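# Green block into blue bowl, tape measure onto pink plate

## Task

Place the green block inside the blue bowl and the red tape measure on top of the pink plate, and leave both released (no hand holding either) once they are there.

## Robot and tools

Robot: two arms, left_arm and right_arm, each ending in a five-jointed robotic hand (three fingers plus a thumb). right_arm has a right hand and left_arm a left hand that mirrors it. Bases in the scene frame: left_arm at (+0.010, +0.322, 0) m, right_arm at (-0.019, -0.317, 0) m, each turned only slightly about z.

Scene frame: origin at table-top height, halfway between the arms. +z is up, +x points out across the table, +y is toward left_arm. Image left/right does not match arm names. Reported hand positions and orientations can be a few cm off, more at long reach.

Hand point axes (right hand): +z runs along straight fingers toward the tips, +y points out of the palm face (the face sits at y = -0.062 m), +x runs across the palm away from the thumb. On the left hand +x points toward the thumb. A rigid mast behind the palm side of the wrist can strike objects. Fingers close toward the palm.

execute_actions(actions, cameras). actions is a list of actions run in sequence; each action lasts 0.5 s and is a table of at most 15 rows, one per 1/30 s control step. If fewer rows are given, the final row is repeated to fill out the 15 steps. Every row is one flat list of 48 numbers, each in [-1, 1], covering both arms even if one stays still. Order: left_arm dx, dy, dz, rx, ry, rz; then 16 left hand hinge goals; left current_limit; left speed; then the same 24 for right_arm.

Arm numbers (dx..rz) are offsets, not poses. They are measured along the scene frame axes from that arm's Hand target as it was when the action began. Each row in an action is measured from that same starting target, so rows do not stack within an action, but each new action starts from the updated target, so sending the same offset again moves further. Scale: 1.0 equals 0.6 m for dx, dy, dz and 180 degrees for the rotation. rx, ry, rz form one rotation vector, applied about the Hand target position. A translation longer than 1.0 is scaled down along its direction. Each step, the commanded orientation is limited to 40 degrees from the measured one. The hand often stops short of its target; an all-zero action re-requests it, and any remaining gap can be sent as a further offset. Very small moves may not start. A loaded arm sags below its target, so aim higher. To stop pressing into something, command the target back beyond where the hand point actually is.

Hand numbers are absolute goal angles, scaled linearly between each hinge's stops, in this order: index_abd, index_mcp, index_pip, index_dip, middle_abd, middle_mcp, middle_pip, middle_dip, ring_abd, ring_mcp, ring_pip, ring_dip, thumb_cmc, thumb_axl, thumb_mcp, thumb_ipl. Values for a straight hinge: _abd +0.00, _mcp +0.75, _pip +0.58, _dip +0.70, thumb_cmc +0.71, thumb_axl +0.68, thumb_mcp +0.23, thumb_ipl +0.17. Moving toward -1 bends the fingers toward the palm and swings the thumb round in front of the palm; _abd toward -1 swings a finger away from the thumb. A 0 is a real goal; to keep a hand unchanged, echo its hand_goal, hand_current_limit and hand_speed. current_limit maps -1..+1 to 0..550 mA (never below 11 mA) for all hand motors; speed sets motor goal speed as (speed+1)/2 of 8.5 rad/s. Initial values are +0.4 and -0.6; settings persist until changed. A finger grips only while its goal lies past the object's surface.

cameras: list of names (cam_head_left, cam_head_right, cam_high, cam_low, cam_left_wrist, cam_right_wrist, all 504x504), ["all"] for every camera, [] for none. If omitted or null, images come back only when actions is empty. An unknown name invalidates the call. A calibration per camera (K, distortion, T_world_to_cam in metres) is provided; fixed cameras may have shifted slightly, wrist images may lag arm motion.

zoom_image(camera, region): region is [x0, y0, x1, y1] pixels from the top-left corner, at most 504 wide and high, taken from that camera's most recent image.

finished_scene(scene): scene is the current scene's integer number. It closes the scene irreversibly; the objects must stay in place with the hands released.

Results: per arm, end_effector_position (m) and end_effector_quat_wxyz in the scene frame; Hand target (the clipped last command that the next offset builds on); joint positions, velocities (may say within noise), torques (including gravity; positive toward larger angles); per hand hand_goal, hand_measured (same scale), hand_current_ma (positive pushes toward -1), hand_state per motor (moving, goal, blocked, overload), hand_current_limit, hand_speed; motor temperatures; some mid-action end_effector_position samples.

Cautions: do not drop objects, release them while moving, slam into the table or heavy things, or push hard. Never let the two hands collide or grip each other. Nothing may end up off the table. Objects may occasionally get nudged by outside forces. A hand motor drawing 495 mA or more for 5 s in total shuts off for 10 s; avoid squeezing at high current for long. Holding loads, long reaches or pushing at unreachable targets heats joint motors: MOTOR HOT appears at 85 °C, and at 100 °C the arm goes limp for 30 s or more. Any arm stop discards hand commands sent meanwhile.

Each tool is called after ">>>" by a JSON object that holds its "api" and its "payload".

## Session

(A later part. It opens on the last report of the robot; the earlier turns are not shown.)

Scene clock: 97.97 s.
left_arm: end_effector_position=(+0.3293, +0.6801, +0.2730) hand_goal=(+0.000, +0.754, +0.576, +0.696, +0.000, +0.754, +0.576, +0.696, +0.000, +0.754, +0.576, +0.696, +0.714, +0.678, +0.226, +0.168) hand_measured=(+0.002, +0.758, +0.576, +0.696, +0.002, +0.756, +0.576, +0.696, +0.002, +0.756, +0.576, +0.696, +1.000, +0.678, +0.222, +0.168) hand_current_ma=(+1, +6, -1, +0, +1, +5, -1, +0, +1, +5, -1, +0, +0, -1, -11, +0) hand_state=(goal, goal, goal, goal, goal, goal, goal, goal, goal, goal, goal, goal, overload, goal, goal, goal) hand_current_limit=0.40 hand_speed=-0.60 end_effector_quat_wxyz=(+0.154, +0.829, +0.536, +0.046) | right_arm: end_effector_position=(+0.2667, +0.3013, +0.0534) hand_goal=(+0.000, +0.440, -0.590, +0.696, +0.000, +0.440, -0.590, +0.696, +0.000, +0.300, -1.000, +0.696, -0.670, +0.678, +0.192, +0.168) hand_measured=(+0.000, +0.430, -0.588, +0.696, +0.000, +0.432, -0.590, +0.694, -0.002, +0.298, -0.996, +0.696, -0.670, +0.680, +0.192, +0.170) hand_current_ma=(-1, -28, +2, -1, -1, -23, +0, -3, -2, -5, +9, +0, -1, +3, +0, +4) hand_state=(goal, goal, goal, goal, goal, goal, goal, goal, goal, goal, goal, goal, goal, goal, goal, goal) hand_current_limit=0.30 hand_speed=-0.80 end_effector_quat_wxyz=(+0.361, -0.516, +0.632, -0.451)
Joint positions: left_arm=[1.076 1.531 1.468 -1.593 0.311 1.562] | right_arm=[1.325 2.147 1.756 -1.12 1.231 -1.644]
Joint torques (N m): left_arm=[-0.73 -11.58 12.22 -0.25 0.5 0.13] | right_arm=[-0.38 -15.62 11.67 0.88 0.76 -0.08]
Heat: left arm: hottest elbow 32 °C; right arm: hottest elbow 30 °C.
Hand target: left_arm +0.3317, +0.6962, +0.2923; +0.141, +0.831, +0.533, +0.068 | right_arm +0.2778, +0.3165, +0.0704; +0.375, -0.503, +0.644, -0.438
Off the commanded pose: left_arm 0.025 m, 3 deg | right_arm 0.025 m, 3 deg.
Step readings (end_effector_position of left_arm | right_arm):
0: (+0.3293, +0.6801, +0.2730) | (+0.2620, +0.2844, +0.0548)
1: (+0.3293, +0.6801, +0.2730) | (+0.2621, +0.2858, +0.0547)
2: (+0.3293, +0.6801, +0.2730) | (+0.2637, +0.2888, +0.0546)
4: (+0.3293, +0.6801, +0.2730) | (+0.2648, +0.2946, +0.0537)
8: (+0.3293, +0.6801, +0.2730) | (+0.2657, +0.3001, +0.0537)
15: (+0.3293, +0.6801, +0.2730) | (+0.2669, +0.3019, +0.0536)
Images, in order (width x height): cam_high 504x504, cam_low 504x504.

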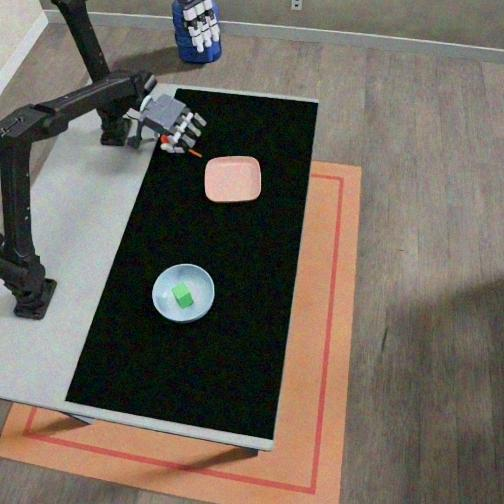

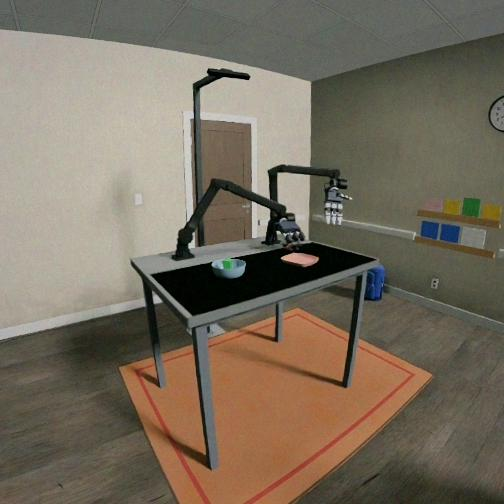

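>>> {"api": "execute_actions", "payload": {"actions": [[[0,0,0,0,0,0,0,0.754,0.576,0.696,0,0.754,0.576,0.696,0,0.754,0.576,0.696,0.714,0.678,0.226,0.168,0.4,-0.6,0,0,0,0,0,0,0,0.38,-0.591,0.696,0,0.38,-0.591,0.696,0,0.3,-1,0.696,-0.671,0.677,0.06,0.168,0.2,-0.85]],[[0,0,0,0,0,0,0,0.754,0.576,0.696,0,0.754,0.576,0.696,0,0.754,0.576,0.696,0.714,0.678,0.226,0.168,0.4,-0.6,0,0,0,0,0,0,0,0.32,-0.591,0.696,0,0.32,-0.591,0.696,0,0.3,-1,0.696,-0.671,0.677,0.0,0.168,0.2,-0.85]]], "cameras": ["cam_high","cam_low"]}}

>>> {"api": "zoom_image", "payload": {"camera": "cam_high", "region": [140, 100, 240, 200]}}

>>> {"api": "zoom_image", "payload": {"camera": "cam_low", "region": [260, 210, 320, 270]}}

Scene clock: 100.07 s.
left_arm: end_effector_position=(+0.3293, +0.6801, +0.2730) hand_goal=(+0.000, +0.754, +0.576, +0.696, +0.000, +0.754, +0.576, +0.696, +0.000, +0.754, +0.576, +0.696, +0.714, +0.678, +0.226, +0.168) hand_measured=(+0.002, +0.758, +0.576, +0.696, +0.002, +0.756, +0.576, +0.696, +0.002, +0.756, +0.576, +0.696, +1.000, +0.678, +0.222, +0.168) hand_current_ma=(+1, +6, -1, +0, +1, +5, -1, +0, +1, +5, -1, +0, +0, -1, -11, +0) hand_state=(goal, goal, goal, goal, goal, goal, goal, goal, goal, goal, goal, goal, overload, goal, goal, goal) hand_current_limit=0.40 hand_speed=-0.60 end_effector_quat_wxyz=(+0.154, +0.829, +0.536, +0.046) | right_arm: end_effector_position=(+0.2658, +0.3021, +0.0534) hand_goal=(+0.000, +0.320, -0.590, +0.696, +0.000, +0.320, -0.590, +0.696, +0.000, +0.300, -1.000, +0.696, -0.670, +0.678, +0.000, +0.168) hand_measured=(+0.000, +0.318, -0.588, +0.696, -0.002, +0.416, -0.576, +0.700, -0.002, +0.298, -0.996, +0.696, -0.660, +0.680, +0.160, +0.186) hand_current_ma=(-1, -3, +2, -1, -2, +330, +36, +10, -2, -5, +9, +0, +28, +3, +330, +71) hand_state=(goal, goal, goal, goal, goal, blocked, goal, goal, goal, goal, goal, goal, goal, goal, blocked, goal) hand_current_limit=0.20 hand_speed=-0.85 end_effector_quat_wxyz=(+0.361, -0.517, +0.631, -0.451)
Joint positions: left_arm=[1.076 1.531 1.468 -1.593 0.311 1.562] | right_arm=[1.326 2.147 1.756 -1.116 1.231 -1.649]
Joint torques (N m): left_arm=[-0.97 -11.63 12.18 -0.28 0.51 0.15] | right_arm=[-0.38 -16.21 11.4 0.87 0.76 -0.04]
Heat: left arm: hottest elbow 32 °C; right arm: hottest elbow 30 °C.
Hand target: left_arm +0.3317, +0.6962, +0.2923; +0.141, +0.831, +0.533, +0.068 | right_arm +0.2778, +0.3166, +0.0704; +0.375, -0.503, +0.644, -0.438
Off the commanded pose: left_arm 0.025 m, 3 deg | right_arm 0.025 m, 3 deg.
Step readings (end_effector_position of left_arm | right_arm):
0: (+0.3293, +0.6801, +0.2730) | (+0.2667, +0.3013, +0.0534)
1: (+0.3293, +0.6801, +0.2730) | (+0.2667, +0.3013, +0.0534)
2: (+0.3293, +0.6801, +0.2730) | (+0.2667, +0.3014, +0.0534)
4: (+0.3293, +0.6801, +0.2730) | (+0.2667, +0.3017, +0.0534)
8: (+0.3293, +0.6801, +0.2730) | (+0.2658, +0.3022, +0.0534)
15: (+0.3293, +0.6801, +0.2730) | (+0.2658, +0.3021, +0.0534)
16: (+0.3293, +0.6801, +0.2730) | (+0.2658, +0.3021, +0.0534)
17: (+0.3293, +0.6801, +0.2730) | (+0.2658, +0.3021, +0.0534)
19: (+0.3293, +0.6801, +0.2730) | (+0.2658, +0.3021, +0.0534)
23: (+0.3293, +0.6801, +0.2730) | (+0.2658, +0.3021, +0.0534)
30: (+0.3293, +0.6801, +0.2730) | (+0.2658, +0.3021, +0.0534)
Images, in order (width x height): cam_high 504x504, cam_low 504x504.

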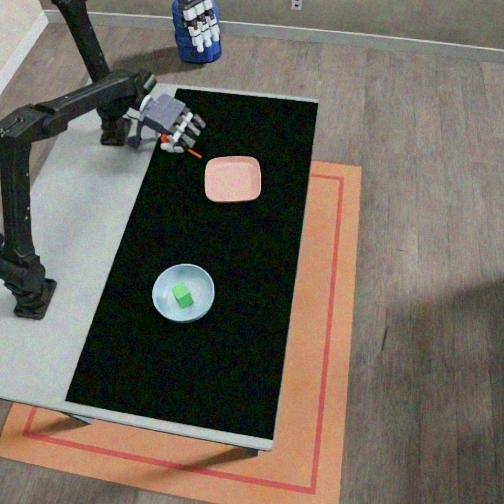

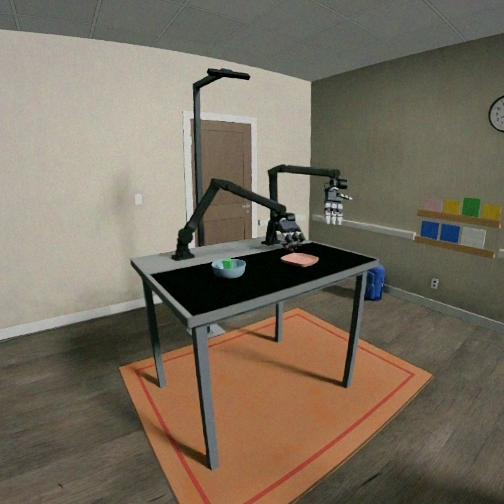

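Scaled by 5.040 from the camera's 504x504 image, which has a finer 720x720 frame.

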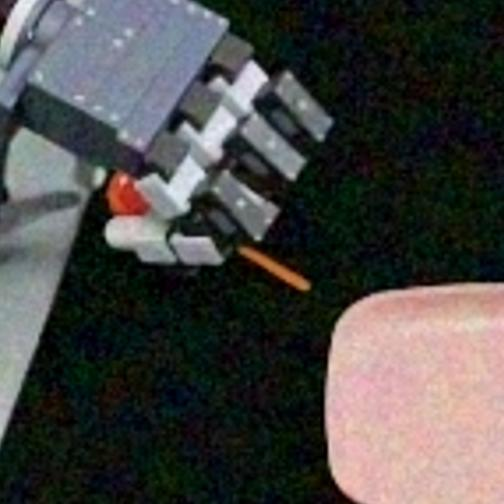

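Scaled by 8.400 from the camera's 504x504 image, which has a finer 720x720 frame.

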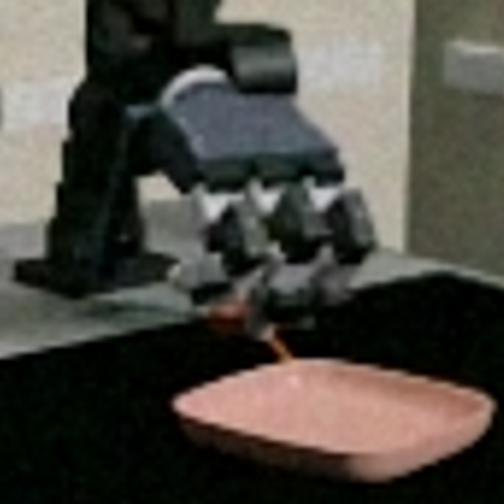

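>>> {"api": "execute_actions", "payload": {"actions": []}}

Scene clock: 103.53 s.
left_arm: end_effector_position=(+0.3293, +0.6801, +0.2730) hand_goal=(+0.000, +0.754, +0.576, +0.696, +0.000, +0.754, +0.576, +0.696, +0.000, +0.754, +0.576, +0.696, +0.714, +0.678, +0.226, +0.168) hand_measured=(+0.002, +0.758, +0.576, +0.696, +0.002, +0.756, +0.576, +0.696, +0.002, +0.756, +0.576, +0.696, +1.000, +0.678, +0.222, +0.168) hand_current_ma=(+1, +6, -1, +0, +1, +5, -1, +0, +1, +5, -1, +0, +0, -1, -11, +0) hand_state=(goal, goal, goal, goal, goal, goal, goal, goal, goal, goal, goal, goal, overload, goal, goal, goal) hand_current_limit=0.40 hand_speed=-0.60 end_effector_quat_wxyz=(+0.154, +0.829, +0.536, +0.046) | right_arm: end_effector_position=(+0.2658, +0.3021, +0.0534) hand_goal=(+0.000, +0.320, -0.590, +0.696, +0.000, +0.320, -0.590, +0.696, +0.000, +0.300, -1.000, +0.696, -0.670, +0.678, +0.000, +0.168) hand_measured=(+0.000, +0.318, -0.588, +0.696, -0.002, +0.416, -0.576, +0.700, -0.002, +0.298, -0.996, +0.696, -0.660, +0.680, +0.160, +0.186) hand_current_ma=(-1, -3, +2, -1, -2, +330, +36, +10, -2, -5, +9, +0, +28, +3, +330, +71) hand_state=(goal, goal, goal, goal, goal, blocked, goal, goal, goal, goal, goal, goal, goal, goal, blocked, goal) hand_current_limit=0.20 hand_speed=-0.85 end_effector_quat_wxyz=(+0.361, -0.517, +0.631, -0.451)
Joint positions: left_arm=[1.076 1.531 1.468 -1.593 0.311 1.562] | right_arm=[1.326 2.147 1.756 -1.116 1.231 -1.649]
Joint velocities: within noise
Joint torques (N m): left_arm=[-1.55 -11.63 12.22 -0.14 0.53 0.15] | right_arm=[-0.79 -16.5 11.48 1.02 0.78 0]
Motor temperatures (°C): left_arm=[23 21 32 23 20 19] | right_arm=[23 22 31 23 21 20]
Heat: left arm: hottest elbow 32 °C; right arm: hottest elbow 31 °C.
Hand target: left_arm +0.3317, +0.6962, +0.2923; +0.141, +0.831, +0.533, +0.068 | right_arm +0.2778, +0.3166, +0.0704; +0.375, -0.503, +0.644, -0.438
Off the commanded pose: left_arm 0.025 m, 3 deg | right_arm 0.025 m, 3 deg.
camera_calibration:
cam_left_wrist: T_world_to_cam=[[-0.887492, -0.456742, -0.0612027, 0.577543], [-0.418157, 0.742373, 0.523477, -0.558311], [-0.193658, 0.490173, -0.849839, 0.081171], [0, 0, 0, 1]] pos_world=[0.294822, 0.638475, 0.396592]
cam_right_wrist: T_world_to_cam=[[-0.0525772, 0.791155, -0.609351, -0.159896], [-0.329052, 0.562392, 0.758577, -0.155809], [0.942847, 0.240392, 0.230762, -0.205653], [0, 0, 0, 1]] pos_world=[0.134223, 0.263566, 0.0682168]

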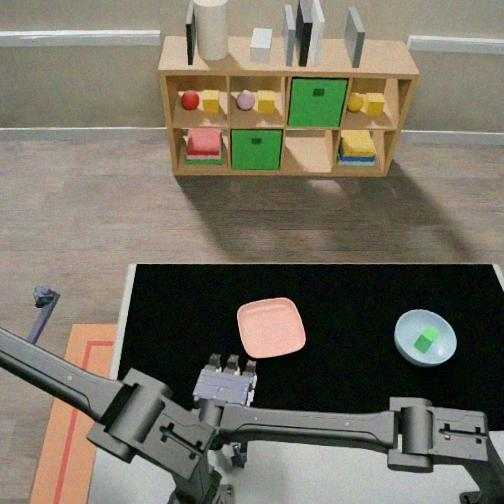

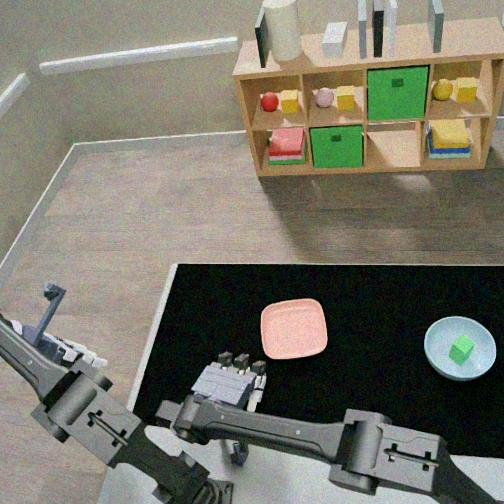

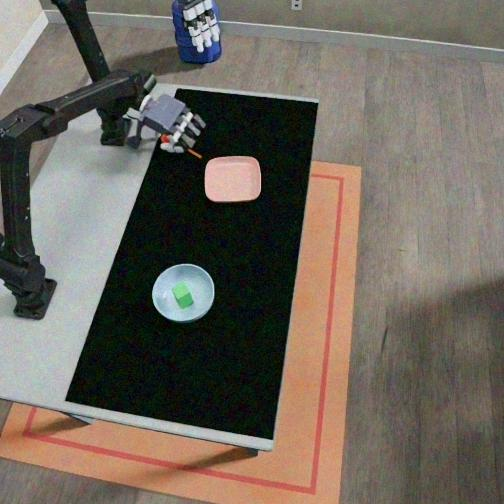

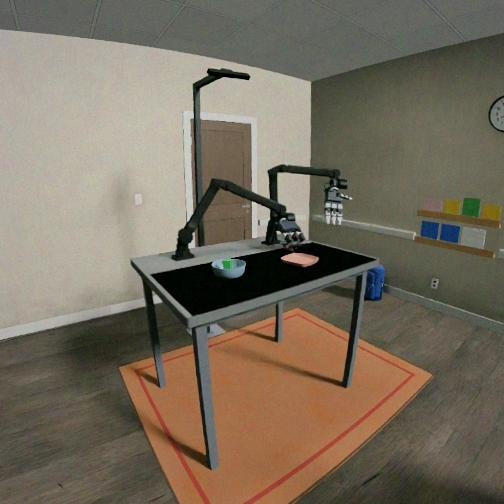

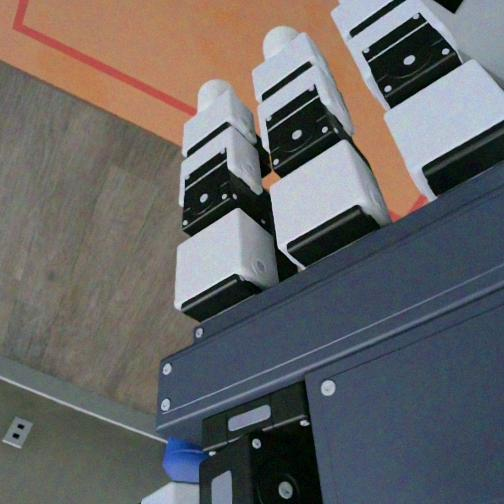

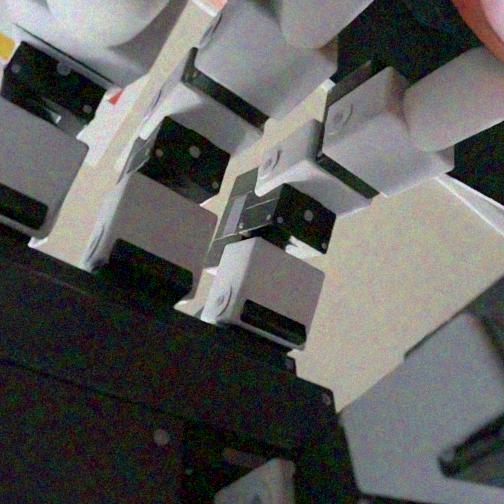

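>>> {"api": "zoom_image", "payload": {"camera": "cam_right_wrist", "region": [200, 0, 504, 200]}}

>>> {"api": "zoom_image", "payload": {"camera": "cam_high", "region": [150, 120, 210, 180]}}

Scaled by 1.658 from the camera's 504x504 image, which has a finer 720x720 frame.

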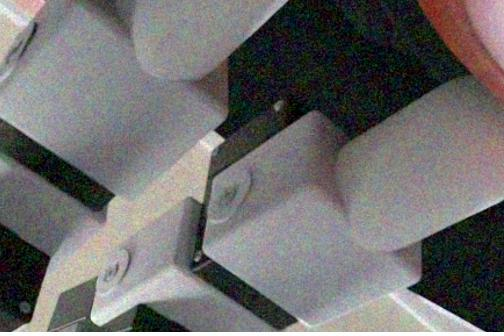

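Scaled by 8.400 from the camera's 504x504 image, which has a finer 720x720 frame.

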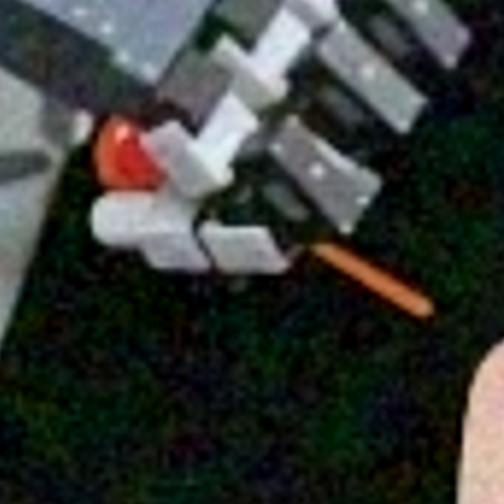

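>>> {"api": "execute_actions", "payload": {"actions": [[[0,0,0,0,0,0,0,0.754,0.576,0.696,0,0.754,0.576,0.696,0,0.754,0.576,0.696,0.714,0.678,0.226,0.168,0.4,-0.6,0,0,0,0,0,0,0,0.2,-0.591,0.696,0,0.45,-0.591,0.696,0,0.3,-1,0.696,-0.671,0.677,0.1,0.168,0.1,-0.85]]], "cameras": ["cam_high","cam_low"]}}

>>> {"api": "zoom_image", "payload": {"camera": "cam_high", "region": [150, 120, 210, 180]}}

>>> {"api": "zoom_image", "payload": {"camera": "cam_low", "region": [260, 210, 320, 270]}}

Scene clock: 106.53 s.
left_arm: end_effector_position=(+0.3293, +0.6801, +0.2730) hand_goal=(+0.000, +0.754, +0.576, +0.696, +0.000, +0.754, +0.576, +0.696, +0.000, +0.754, +0.576, +0.696, +0.714, +0.678, +0.226, +0.168) hand_measured=(+0.002, +0.758, +0.576, +0.696, +0.002, +0.756, +0.576, +0.696, +0.002, +0.756, +0.576, +0.696, +1.000, +0.678, +0.222, +0.168) hand_current_ma=(+1, +6, -1, +0, +1, +5, -1, +0, +1, +5, -1, +0, +0, -1, -11, +0) hand_state=(goal, goal, goal, goal, goal, goal, goal, goal, goal, goal, goal, goal, overload, goal, goal, goal) hand_current_limit=0.40 hand_speed=-0.60 end_effector_quat_wxyz=(+0.154, +0.829, +0.536, +0.046) | right_arm: end_effector_position=(+0.2658, +0.3021, +0.0534) hand_goal=(+0.000, +0.200, -0.590, +0.696, +0.000, +0.450, -0.590, +0.696, +0.000, +0.300, -1.000, +0.696, -0.670, +0.678, +0.100, +0.168) hand_measured=(+0.002, +0.274, -0.578, +0.700, -0.002, +0.438, -0.586, +0.698, -0.002, +0.298, -0.996, +0.696, -0.682, +0.678, +0.160, +0.188) hand_current_ma=(+3, +299, +34, +10, -2, -32, +10, +6, -2, -5, +9, +0, -33, +0, +295, +79) hand_state=(goal, blocked, goal, goal, goal, goal, goal, goal, goal, goal, goal, goal, goal, goal, blocked, goal) hand_current_limit=0.10 hand_speed=-0.85 end_effector_quat_wxyz=(+0.361, -0.517, +0.631, -0.451)
Joint positions: left_arm=[1.076 1.531 1.468 -1.593 0.311 1.562] | right_arm=[1.326 2.147 1.756 -1.116 1.231 -1.649]
Joint torques (N m): left_arm=[-1.32 -11.58 12.34 -0.2 0.49 0.13] | right_arm=[-0.91 -15.85 11.28 0.94 0.82 -0.02]
Heat: left arm: hottest elbow 32 °C; right arm: hottest elbow 31 °C.
Hand target: left_arm +0.3317, +0.6962, +0.2923; +0.141, +0.831, +0.533, +0.068 | right_arm +0.2778, +0.3166, +0.0704; +0.375, -0.503, +0.644, -0.438
Off the commanded pose: left_arm 0.025 m, 3 deg | right_arm 0.025 m, 3 deg.
Step readings (end_effector_position of left_arm | right_arm):
0: (+0.3293, +0.6801, +0.2730) | (+0.2658, +0.3021, +0.0534)
1: (+0.3293, +0.6801, +0.2730) | (+0.2658, +0.3021, +0.0534)
2: (+0.3293, +0.6801, +0.2730) | (+0.2658, +0.3021, +0.0534)
4: (+0.3293, +0.6801, +0.2730) | (+0.2658, +0.3021, +0.0534)
8: (+0.3293, +0.6801, +0.2730) | (+0.2658, +0.3021, +0.0534)
15: (+0.3293, +0.6801, +0.2730) | (+0.2658, +0.3021, +0.0534)
Images, in order (width x height): cam_high 504x504, cam_low 504x504.

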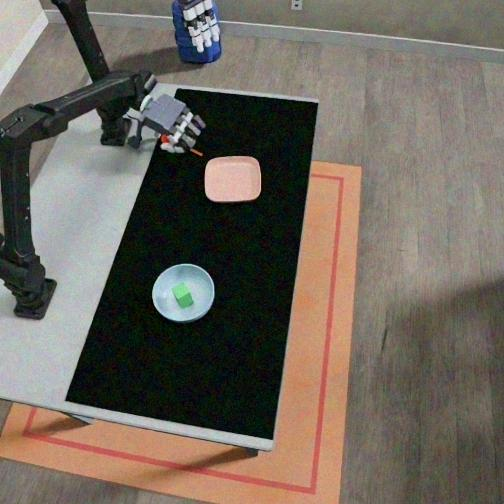

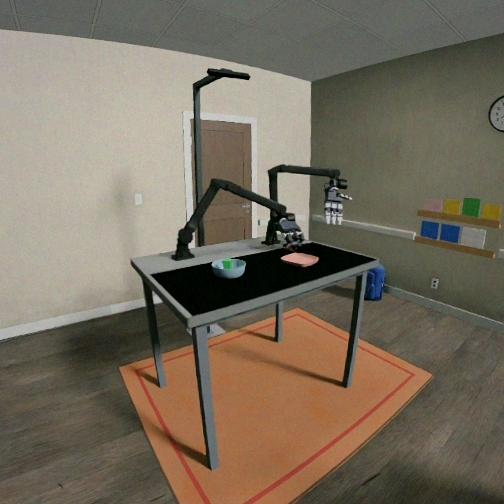

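Scaled by 8.400 from the camera's 504x504 image, which has a finer 720x720 frame.

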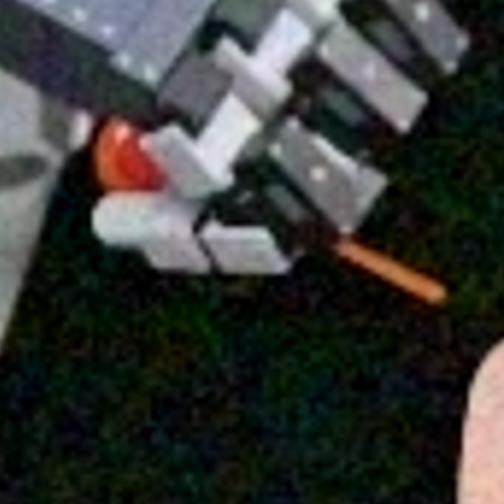

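Scaled by 8.400 from the camera's 504x504 image, which has a finer 720x720 frame.

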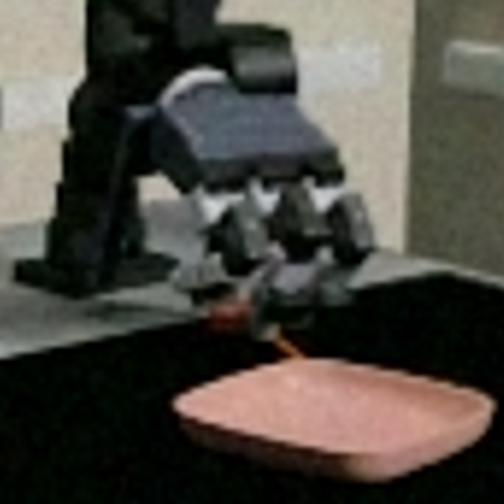

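>>> {"api": "execute_actions", "payload": {"actions": [[[0,0,0,0,0,0,0,0.754,0.576,0.696,0,0.754,0.576,0.696,0,0.754,0.576,0.696,0.714,0.678,0.226,0.168,0.4,-0.6,0,0,0,0,0,0,0,0.44,-0.591,0.696,0,0.44,-0.591,0.696,0,0.3,-1,0.696,-0.671,0.677,0.191,0.168,0.3,-0.8]],[[0,0,0,0,0,0,0,0.754,0.576,0.696,0,0.754,0.576,0.696,0,0.754,0.576,0.696,0.714,0.678,0.226,0.168,0.4,-0.6,-0.003,0.025,0,0,0,0,0,0.44,-0.591,0.696,0,0.44,-0.591,0.696,0,0.3,-1,0.696,-0.671,0.677,0.191,0.168,0.3,-0.8]]], "cameras": ["cam_high","cam_low"]}}

>>> {"api": "zoom_image", "payload": {"camera": "cam_high", "region": [150, 120, 210, 180]}}

>>> {"api": "zoom_image", "payload": {"camera": "cam_low", "region": [260, 210, 320, 270]}}

Scene clock: 108.87 s.
left_arm: end_effector_position=(+0.3293, +0.6801, +0.2730) hand_goal=(+0.000, +0.754, +0.576, +0.696, +0.000, +0.754, +0.576, +0.696, +0.000, +0.754, +0.576, +0.696, +0.714, +0.678, +0.226, +0.168) hand_measured=(+0.002, +0.758, +0.576, +0.696, +0.002, +0.756, +0.576, +0.696, +0.002, +0.756, +0.576, +0.696, +1.000, +0.678, +0.222, +0.168) hand_current_ma=(+1, +6, -1, +0, +1, +5, -1, +0, +1, +5, -1, +0, +0, -1, -11, +0) hand_state=(goal, goal, goal, goal, goal, goal, goal, goal, goal, goal, goal, goal, overload, goal, goal, goal) hand_current_limit=0.40 hand_speed=-0.60 end_effector_quat_wxyz=(+0.154, +0.829, +0.536, +0.046) | right_arm: end_effector_position=(+0.2692, +0.3120, +0.0534) hand_goal=(+0.000, +0.440, -0.590, +0.696, +0.000, +0.440, -0.590, +0.696, +0.000, +0.300, -1.000, +0.696, -0.670, +0.678, +0.192, +0.168) hand_measured=(+0.002, +0.428, -0.586, +0.698, -0.002, +0.436, -0.586, +0.698, -0.002, +0.298, -0.996, +0.696, -0.672, +0.678, +0.188, +0.170) hand_current_ma=(+3, -32, +11, +6, -2, -7, +7, +4, -2, -4, +9, +0, -3, +0, -10, +5) hand_state=(goal, goal, goal, goal, goal, goal, goal, goal, goal, goal, goal, goal, goal, goal, goal, goal) hand_current_limit=0.30 hand_speed=-0.80 end_effector_quat_wxyz=(+0.365, -0.514, +0.634, -0.448)
Joint positions: left_arm=[1.076 1.531 1.468 -1.593 0.311 1.562] | right_arm=[1.325 2.169 1.793 -1.12 1.231 -1.649]
Joint torques (N m): left_arm=[-1.08 -11.63 12.31 -0.32 0.52 0.15] | right_arm=[0.09 -15.21 13.91 -0.75 0.76 0.08]
Heat: left arm: hottest elbow 32 °C; right arm: hottest elbow 31 °C.
Hand target: left_arm +0.3317, +0.6962, +0.2923; +0.141, +0.831, +0.533, +0.068 | right_arm +0.2760, +0.3315, +0.0704; +0.375, -0.503, +0.644, -0.438
Off the commanded pose: left_arm 0.025 m, 3 deg | right_arm 0.027 m, 2 deg.
Step readings (end_effector_position of left_arm | right_arm):
0: (+0.3293, +0.6801, +0.2730) | (+0.2658, +0.3021, +0.0534)
1: (+0.3293, +0.6801, +0.2730) | (+0.2658, +0.3021, +0.0534)
2: (+0.3293, +0.6801, +0.2730) | (+0.2658, +0.3021, +0.0534)
4: (+0.3293, +0.6801, +0.2730) | (+0.2668, +0.3018, +0.0534)
8: (+0.3293, +0.6801, +0.2730) | (+0.2668, +0.3019, +0.0534)
15: (+0.3293, +0.6801, +0.2730) | (+0.2668, +0.3019, +0.0534)
16: (+0.3293, +0.6801, +0.2730) | (+0.2670, +0.3029, +0.0536)
17: (+0.3293, +0.6801, +0.2730) | (+0.2676, +0.3053, +0.0545)
19: (+0.3293, +0.6801, +0.2730) | (+0.2687, +0.3099, +0.0545)
23: (+0.3293, +0.6801, +0.2730) | (+0.2694, +0.3130, +0.0536)
30: (+0.3293, +0.6801, +0.2730) | (+0.2692, +0.3121, +0.0534)
Images, in order (width x height): cam_high 504x504, cam_low 504x504.

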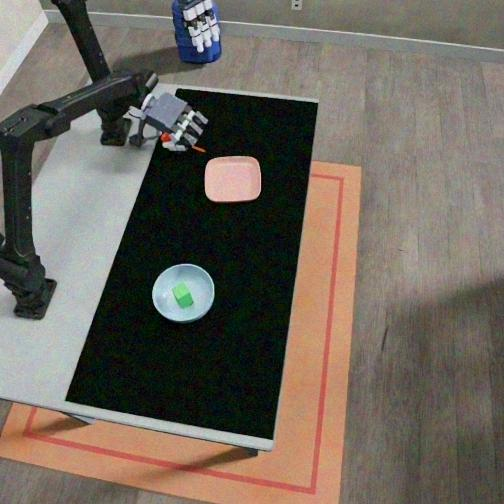

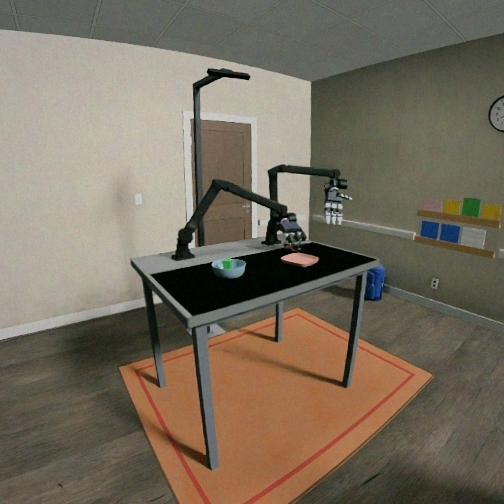

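Scaled by 8.400 from the camera's 504x504 image, which has a finer 720x720 frame.

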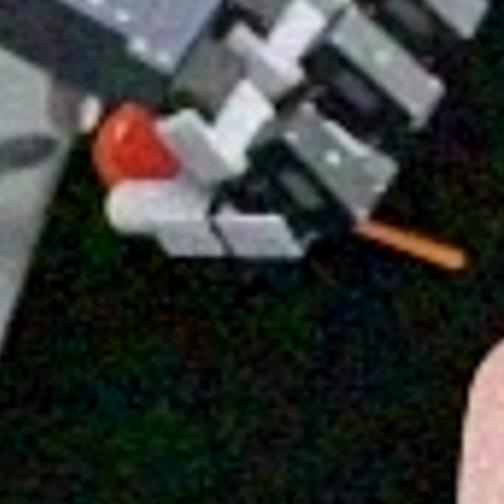

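Scaled by 8.400 from the camera's 504x504 image, which has a finer 720x720 frame.

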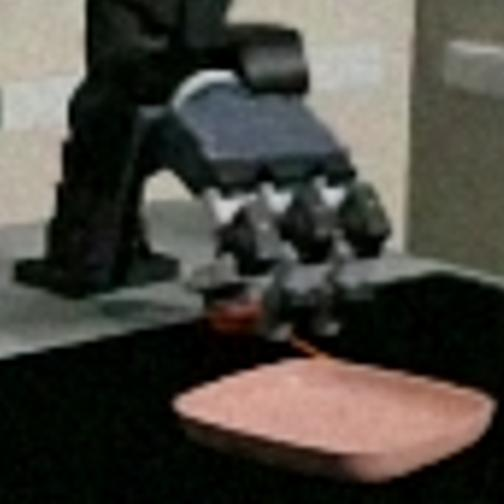

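>>> {"api": "execute_actions", "payload": {"actions": [[[0,0,0,0,0,0,0,0.754,0.576,0.696,0,0.754,0.576,0.696,0,0.754,0.576,0.696,0.714,0.678,0.226,0.168,0.4,-0.6,0,0,0,0,0,0,0,0.36,-0.591,0.696,0,0.36,-0.591,0.696,0,0.3,-1,0.696,-0.671,0.677,0.12,0.168,0.1,-0.85]],[[0,0,0,0,0,0,0,0.754,0.576,0.696,0,0.754,0.576,0.696,0,0.754,0.576,0.696,0.714,0.678,0.226,0.168,0.4,-0.6,0,0,0,0,0,0,0,0.28,-0.591,0.696,0,0.28,-0.591,0.696,0,0.3,-1,0.696,-0.671,0.677,0.06,0.168,0.1,-0.85]]], "cameras": ["cam_high","cam_low"]}}

>>> {"api": "zoom_image", "payload": {"camera": "cam_high", "region": [150, 120, 210, 180]}}

>>> {"api": "zoom_image", "payload": {"camera": "cam_low", "region": [260, 210, 320, 270]}}

Scene clock: 110.83 s.
left_arm: end_effector_position=(+0.3293, +0.6801, +0.2730) hand_goal=(+0.000, +0.754, +0.576, +0.696, +0.000, +0.754, +0.576, +0.696, +0.000, +0.754, +0.576, +0.696, +0.714, +0.678, +0.226, +0.168) hand_measured=(+0.002, +0.758, +0.576, +0.696, +0.002, +0.756, +0.576, +0.696, +0.002, +0.756, +0.576, +0.696, +1.000, +0.678, +0.222, +0.168) hand_current_ma=(+1, +6, -1, +0, +1, +5, -1, +0, +1, +5, -1, +0, +0, -1, -11, +0) hand_state=(goal, goal, goal, goal, goal, goal, goal, goal, goal, goal, goal, goal, overload, goal, goal, goal) hand_current_limit=0.40 hand_speed=-0.60 end_effector_quat_wxyz=(+0.154, +0.829, +0.536, +0.046) | right_arm: end_effector_position=(+0.2693, +0.3126, +0.0540) hand_goal=(+0.000, +0.280, -0.590, +0.696, +0.000, +0.280, -0.590, +0.696, +0.000, +0.300, -1.000, +0.696, -0.670, +0.678, +0.060, +0.168) hand_measured=(+0.002, +0.278, -0.586, +0.698, -0.002, +0.412, -0.572, +0.704, -0.002, +0.298, -0.996, +0.696, -0.656, +0.678, +0.170, +0.184) hand_current_ma=(+3, -2, +10, +6, -2, +303, +51, +18, -2, -4, +9, +0, +41, +0, +303, +62) hand_state=(goal, goal, goal, goal, goal, blocked, goal, goal, goal, goal, goal, goal, goal, goal, blocked, goal) hand_current_limit=0.10 hand_speed=-0.85 end_effector_quat_wxyz=(+0.365, -0.514, +0.634, -0.448)
Joint positions: left_arm=[1.076 1.531 1.468 -1.593 0.311 1.562] | right_arm=[1.325 2.169 1.794 -1.12 1.231 -1.649]
Joint torques (N m): left_arm=[-1.32 -11.58 12.23 -0.25 0.49 0.15] | right_arm=[0.21 -15.09 13.64 -0.59 0.76 0.14]
Heat: left arm: hottest elbow 32 °C; right arm: hottest elbow 31 °C.
Hand target: left_arm +0.3317, +0.6962, +0.2923; +0.141, +0.831, +0.533, +0.068 | right_arm +0.2760, +0.3315, +0.0704; +0.375, -0.503, +0.644, -0.438
Off the commanded pose: left_arm 0.025 m, 3 deg | right_arm 0.026 m, 2 deg.
Step readings (end_effector_position of left_arm | right_arm):
0: (+0.3293, +0.6801, +0.2730) | (+0.2692, +0.3120, +0.0534)
1: (+0.3293, +0.6801, +0.2730) | (+0.2692, +0.3120, +0.0534)
2: (+0.3293, +0.6801, +0.2730) | (+0.2692, +0.3120, +0.0534)
4: (+0.3293, +0.6801, +0.2730) | (+0.2692, +0.3120, +0.0534)
8: (+0.3293, +0.6801, +0.2730) | (+0.2692, +0.3120, +0.0534)
15: (+0.3293, +0.6801, +0.2730) | (+0.2692, +0.3120, +0.0534)
16: (+0.3293, +0.6801, +0.2730) | (+0.2692, +0.3120, +0.0534)
17: (+0.3293, +0.6801, +0.2730) | (+0.2692, +0.3120, +0.0534)
19: (+0.3293, +0.6801, +0.2730) | (+0.2693, +0.3126, +0.0540)
23: (+0.3293, +0.6801, +0.2730) | (+0.2693, +0.3126, +0.0540)
30: (+0.3293, +0.6801, +0.2730) | (+0.2693, +0.3126, +0.0540)
Images, in order (width x height): cam_high 504x504, cam_low 504x504.

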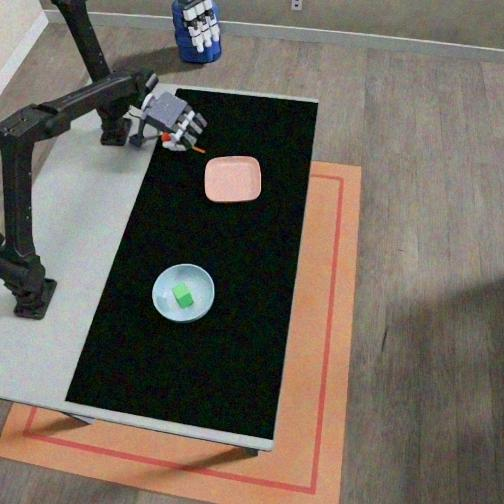

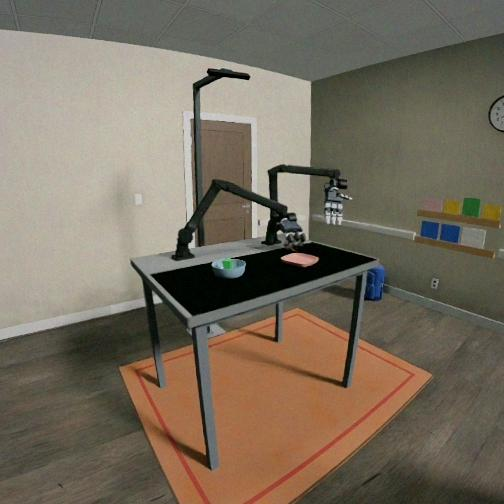

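Scaled by 8.400 from the camera's 504x504 image, which has a finer 720x720 frame.

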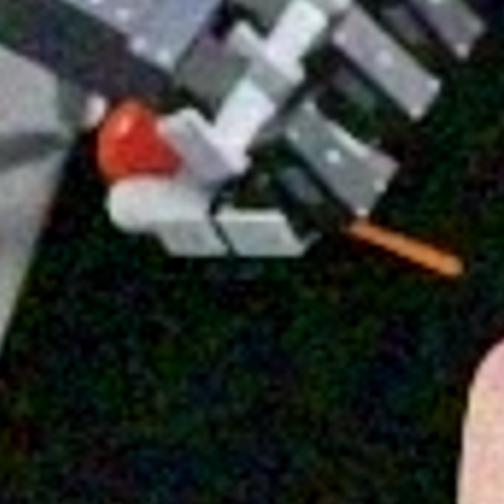

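Scaled by 8.400 from the camera's 504x504 image, which has a finer 720x720 frame.

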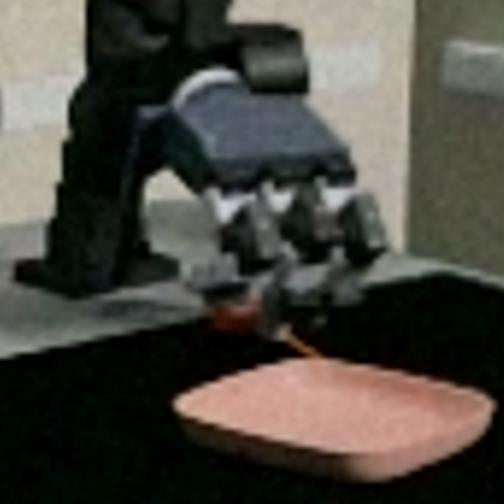

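>>> {"api": "execute_actions", "payload": {"actions": [], "cameras": ["cam_head_left","cam_head_right","cam_right_wrist"]}}

>>> {"api": "zoom_image", "payload": {"camera": "cam_head_right", "region": [180, 330, 290, 440]}}

>>> {"api": "zoom_image", "payload": {"camera": "cam_right_wrist", "region": [354, 0, 504, 150]}}

Scene clock: 111.87 s.
left_arm: end_effector_position=(+0.3293, +0.6801, +0.2730) hand_goal=(+0.000, +0.754, +0.576, +0.696, +0.000, +0.754, +0.576, +0.696, +0.000, +0.754, +0.576, +0.696, +0.714, +0.678, +0.226, +0.168) hand_measured=(+0.002, +0.758, +0.576, +0.696, +0.002, +0.756, +0.576, +0.696, +0.002, +0.756, +0.576, +0.696, +1.000, +0.678, +0.222, +0.168) hand_current_ma=(+1, +6, -1, +0, +1, +5, -1, +0, +1, +5, -1, +0, +0, -1, -11, +0) hand_state=(goal, goal, goal, goal, goal, goal, goal, goal, goal, goal, goal, goal, overload, goal, goal, goal) hand_current_limit=0.40 hand_speed=-0.60 end_effector_quat_wxyz=(+0.154, +0.829, +0.536, +0.046) | right_arm: end_effector_position=(+0.2693, +0.3126, +0.0540) hand_goal=(+0.000, +0.280, -0.590, +0.696, +0.000, +0.280, -0.590, +0.696, +0.000, +0.300, -1.000, +0.696, -0.670, +0.678, +0.060, +0.168) hand_measured=(+0.002, +0.278, -0.586, +0.698, -0.002, +0.412, -0.572, +0.704, -0.002, +0.298, -0.996, +0.696, -0.656, +0.678, +0.170, +0.184) hand_current_ma=(+3, -2, +10, +6, -2, +303, +51, +18, -2, -4, +9, +0, +41, +0, +303, +62) hand_state=(goal, goal, goal, goal, goal, blocked, goal, goal, goal, goal, goal, goal, goal, goal, blocked, goal) hand_current_limit=0.10 hand_speed=-0.85 end_effector_quat_wxyz=(+0.365, -0.514, +0.634, -0.448)
Joint positions: left_arm=[1.076 1.531 1.468 -1.593 0.311 1.562] | right_arm=[1.325 2.169 1.794 -1.12 1.231 -1.649]
Joint velocities: within noise
Joint torques (N m): left_arm=[-1.2 -11.46 12.16 -0.16 0.52 0.15] | right_arm=[0.38 -14.8 13.71 -0.54 0.82 0.06]
Motor temperatures (°C): left_arm=[23 21 33 23 20 19] | right_arm=[23 22 31 23 21 20]
Heat: left arm: hottest elbow 33 °C; right arm: hottest elbow 31 °C.
Hand target: left_arm +0.3317, +0.6962, +0.2923; +0.141, +0.831, +0.533, +0.068 | right_arm +0.2760, +0.3315, +0.0704; +0.375, -0.503, +0.644, -0.438
Off the commanded pose: left_arm 0.025 m, 3 deg | right_arm 0.026 m, 2 deg.
camera_calibration:
cam_right_wrist: T_world_to_cam=[[-0.0496077, 0.798916, -0.599393, -0.171418], [-0.330534, 0.553183, 0.76468, -0.158055], [0.94249, 0.236054, 0.236627, -0.210474], [0, 0, 0, 1]] pos_world=[0.137623, 0.274066, 0.0679187]
Images, in order (width x height): cam_head_left 504x504, cam_head_right 504x504, cam_right_wrist 504x504.

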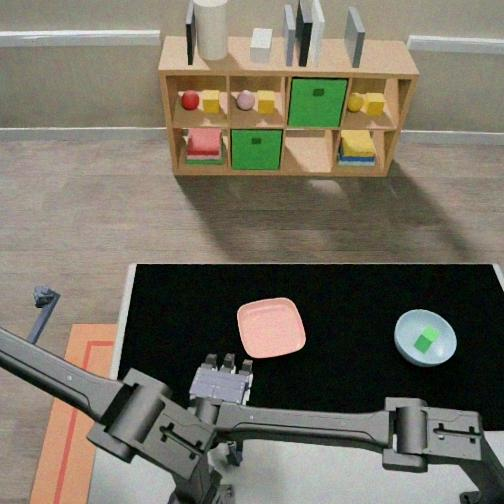

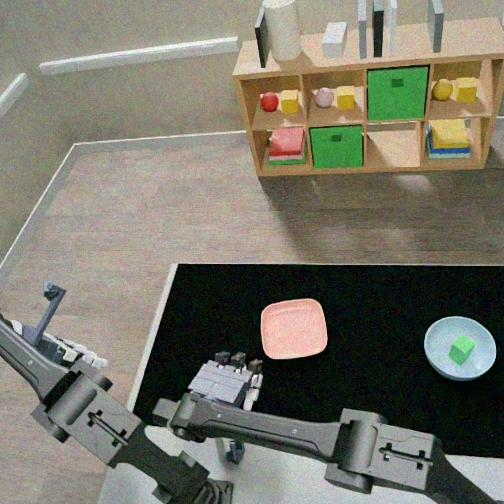

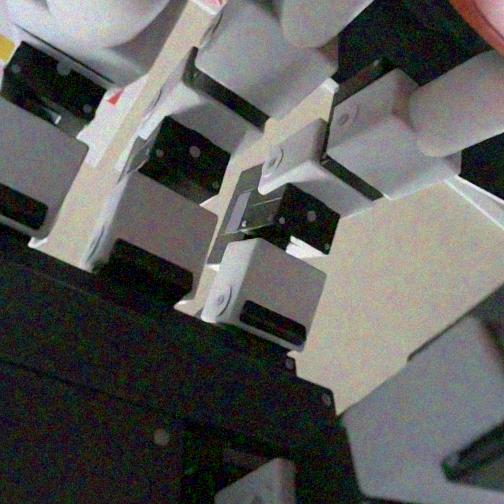

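Scaled by 4.582 from the camera's 504x504 image, which has a finer 720x720 frame.

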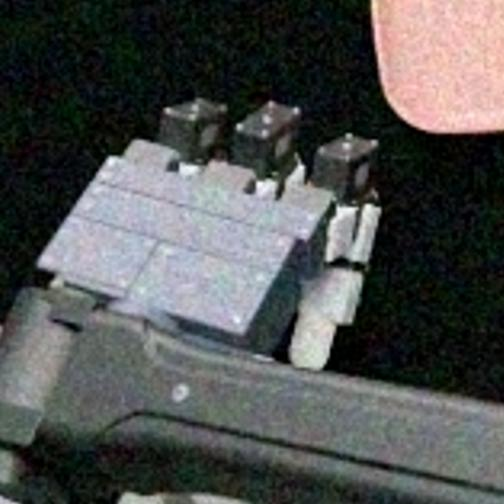

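Scaled by 3.360 from the camera's 504x504 image, which has a finer 720x720 frame.

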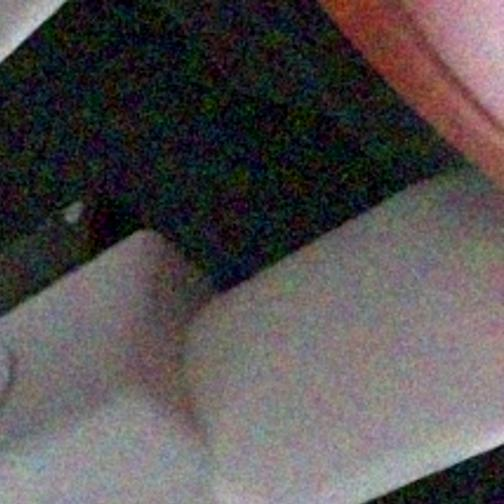

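>>> {"api": "execute_actions", "payload": {"actions": [[[0,0,0,0,0,0,0,0.754,0.576,0.696,0,0.754,0.576,0.696,0,0.754,0.576,0.696,0.714,0.678,0.226,0.168,0.4,-0.6,0,0,0,0,0,0,0,0.46,-0.591,0.696,0,0.46,-0.591,0.696,0,0.3,-1,0.696,-0.671,0.677,0.191,0.168,0.3,-0.8]],[[0,0,0,0,0,0,0,0.754,0.576,0.696,0,0.754,0.576,0.696,0,0.754,0.576,0.696,0.714,0.678,0.226,0.168,0.4,-0.6,0.005,0.03,0.003,0,0,0.05,0,0.46,-0.591,0.696,0,0.46,-0.591,0.696,0,0.3,-1,0.696,-0.671,0.677,0.191,0.168,0.3,-0.8]]], "cameras": ["cam_high","cam_low","cam_right_wrist"]}}

>>> {"api": "zoom_image", "payload": {"camera": "cam_high", "region": [150, 120, 210, 180]}}

>>> {"api": "zoom_image", "payload": {"camera": "cam_low", "region": [260, 210, 320, 270]}}

Scene clock: 115.30 s.
left_arm: end_effector_position=(+0.3293, +0.6801, +0.2730) hand_goal=(+0.000, +0.754, +0.576, +0.696, +0.000, +0.754, +0.576, +0.696, +0.000, +0.754, +0.576, +0.696, +0.714, +0.678, +0.226, +0.168) hand_measured=(+0.002, +0.758, +0.576, +0.696, +0.002, +0.756, +0.576, +0.696, +0.002, +0.756, +0.576, +0.696, +1.000, +0.678, +0.222, +0.168) hand_current_ma=(+1, +6, -1, +0, +1, +5, -1, +0, +1, +5, -1, +0, +0, -1, -11, +0) hand_state=(goal, goal, goal, goal, goal, goal, goal, goal, goal, goal, goal, goal, overload, goal, goal, goal) hand_current_limit=0.40 hand_speed=-0.60 end_effector_quat_wxyz=(+0.154, +0.829, +0.536, +0.046) | right_arm: end_effector_position=(+0.2737, +0.3487, +0.0490) hand_goal=(+0.000, +0.460, -0.590, +0.696, +0.000, +0.460, -0.590, +0.696, +0.000, +0.300, -1.000, +0.696, -0.670, +0.678, +0.192, +0.168) hand_measured=(+0.002, +0.450, -0.586, +0.698, +0.002, +0.456, -0.592, +0.692, -0.002, +0.298, -0.996, +0.696, -0.670, +0.678, +0.190, +0.170) hand_current_ma=(+2, -28, +6, +4, +2, -8, -5, -7, -2, -5, +9, +0, +1, +0, -3, +4) hand_state=(goal, goal, goal, goal, goal, goal, goal, goal, goal, goal, goal, goal, goal, goal, goal, goal) hand_current_limit=0.30 hand_speed=-0.80 end_effector_quat_wxyz=(-0.397, +0.557, -0.599, +0.417)
Joint positions: left_arm=[1.076 1.531 1.468 -1.593 0.311 1.562] | right_arm=[1.321 2.155 1.738 -0.703 1.186 -2.04]
Joint torques (N m): left_arm=[-1.2 -11.63 12.33 -0.31 0.5 0.12] | right_arm=[-0.67 -18.43 8.02 1.4 0.57 -0.12]
Heat: left arm: hottest elbow 33 °C; right arm: hottest elbow 31 °C.
Hand target: left_arm +0.3317, +0.6962, +0.2923; +0.141, +0.831, +0.533, +0.068 | right_arm +0.2790, +0.3495, +0.0722; -0.408, +0.552, -0.603, +0.407
Off the commanded pose: left_arm 0.025 m, 3 deg | right_arm 0.024 m, 2 deg.
Step readings (end_effector_position of left_arm | right_arm):
0: (+0.3293, +0.6801, +0.2730) | (+0.2693, +0.3126, +0.0540)
1: (+0.3293, +0.6801, +0.2730) | (+0.2693, +0.3126, +0.0540)
2: (+0.3293, +0.6801, +0.2730) | (+0.2693, +0.3126, +0.0540)
4: (+0.3293, +0.6801, +0.2730) | (+0.2693, +0.3126, +0.0540)
8: (+0.3293, +0.6801, +0.2730) | (+0.2693, +0.3124, +0.0530)
15: (+0.3293, +0.6801, +0.2730) | (+0.2693, +0.3124, +0.0530)
16: (+0.3293, +0.6801, +0.2730) | (+0.2698, +0.3153, +0.0533)
17: (+0.3293, +0.6801, +0.2730) | (+0.2719, +0.3219, +0.0539)
19: (+0.3293, +0.6801, +0.2730) | (+0.2744, +0.3352, +0.0553)
23: (+0.3293, +0.6801, +0.2730) | (+0.2767, +0.3520, +0.0561)
30: (+0.3293, +0.6801, +0.2730) | (+0.2750, +0.3497, +0.0487)
camera_calibration:
cam_right_wrist: T_world_to_cam=[[-0.165129, 0.789376, -0.591285, -0.168488], [-0.400825, 0.494061, 0.77152, -0.133249], [0.90115, 0.364402, 0.234818, -0.255266], [0, 0, 0, 1]] pos_world=[0.148801, 0.291853, 0.0631207]
Images, in order (width x height): cam_high 504x504, cam_low 504x504, cam_right_wrist 504x504.

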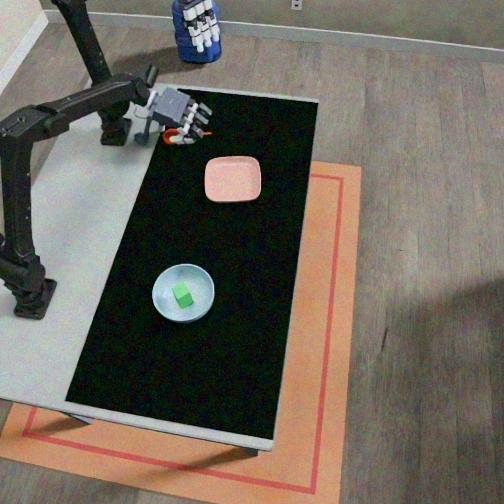

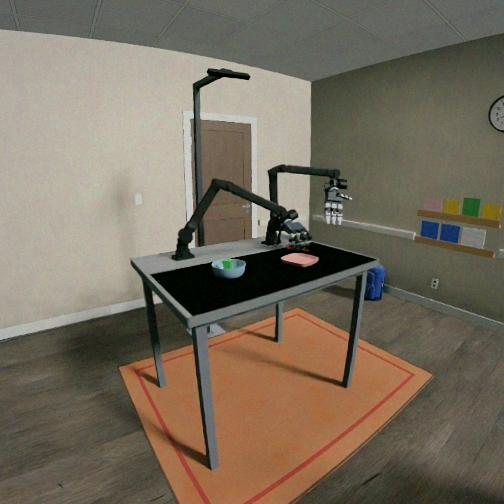

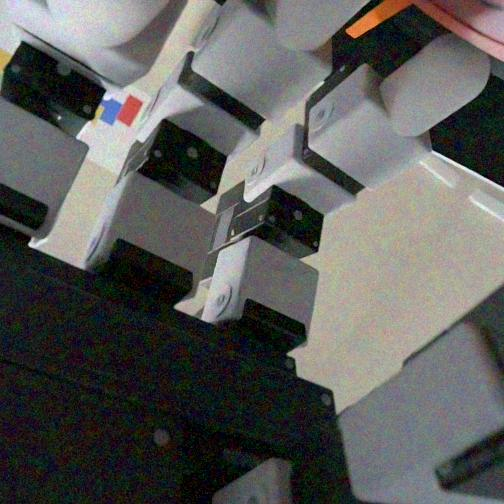

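Scaled by 8.400 from the camera's 504x504 image, which has a finer 720x720 frame.

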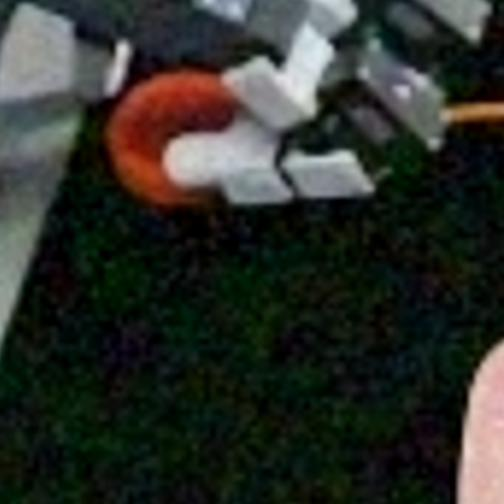

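Scaled by 8.400 from the camera's 504x504 image, which has a finer 720x720 frame.

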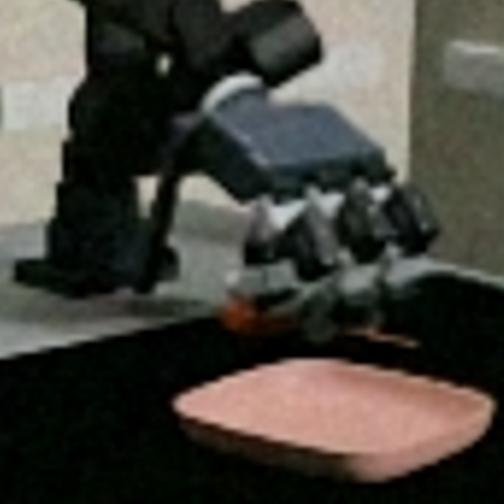

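>>> {"api": "zoom_image", "payload": {"camera": "cam_right_wrist", "region": [304, 0, 504, 150]}}

Scaled by 2.520 from the camera's 504x504 image, which has a finer 720x720 frame.

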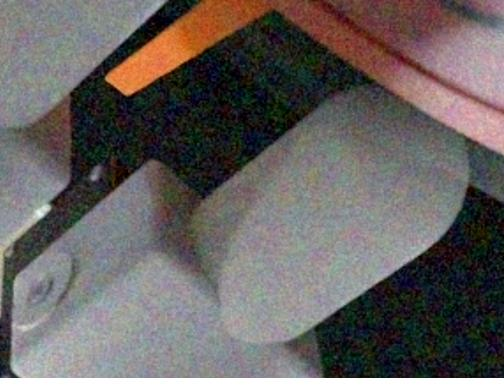

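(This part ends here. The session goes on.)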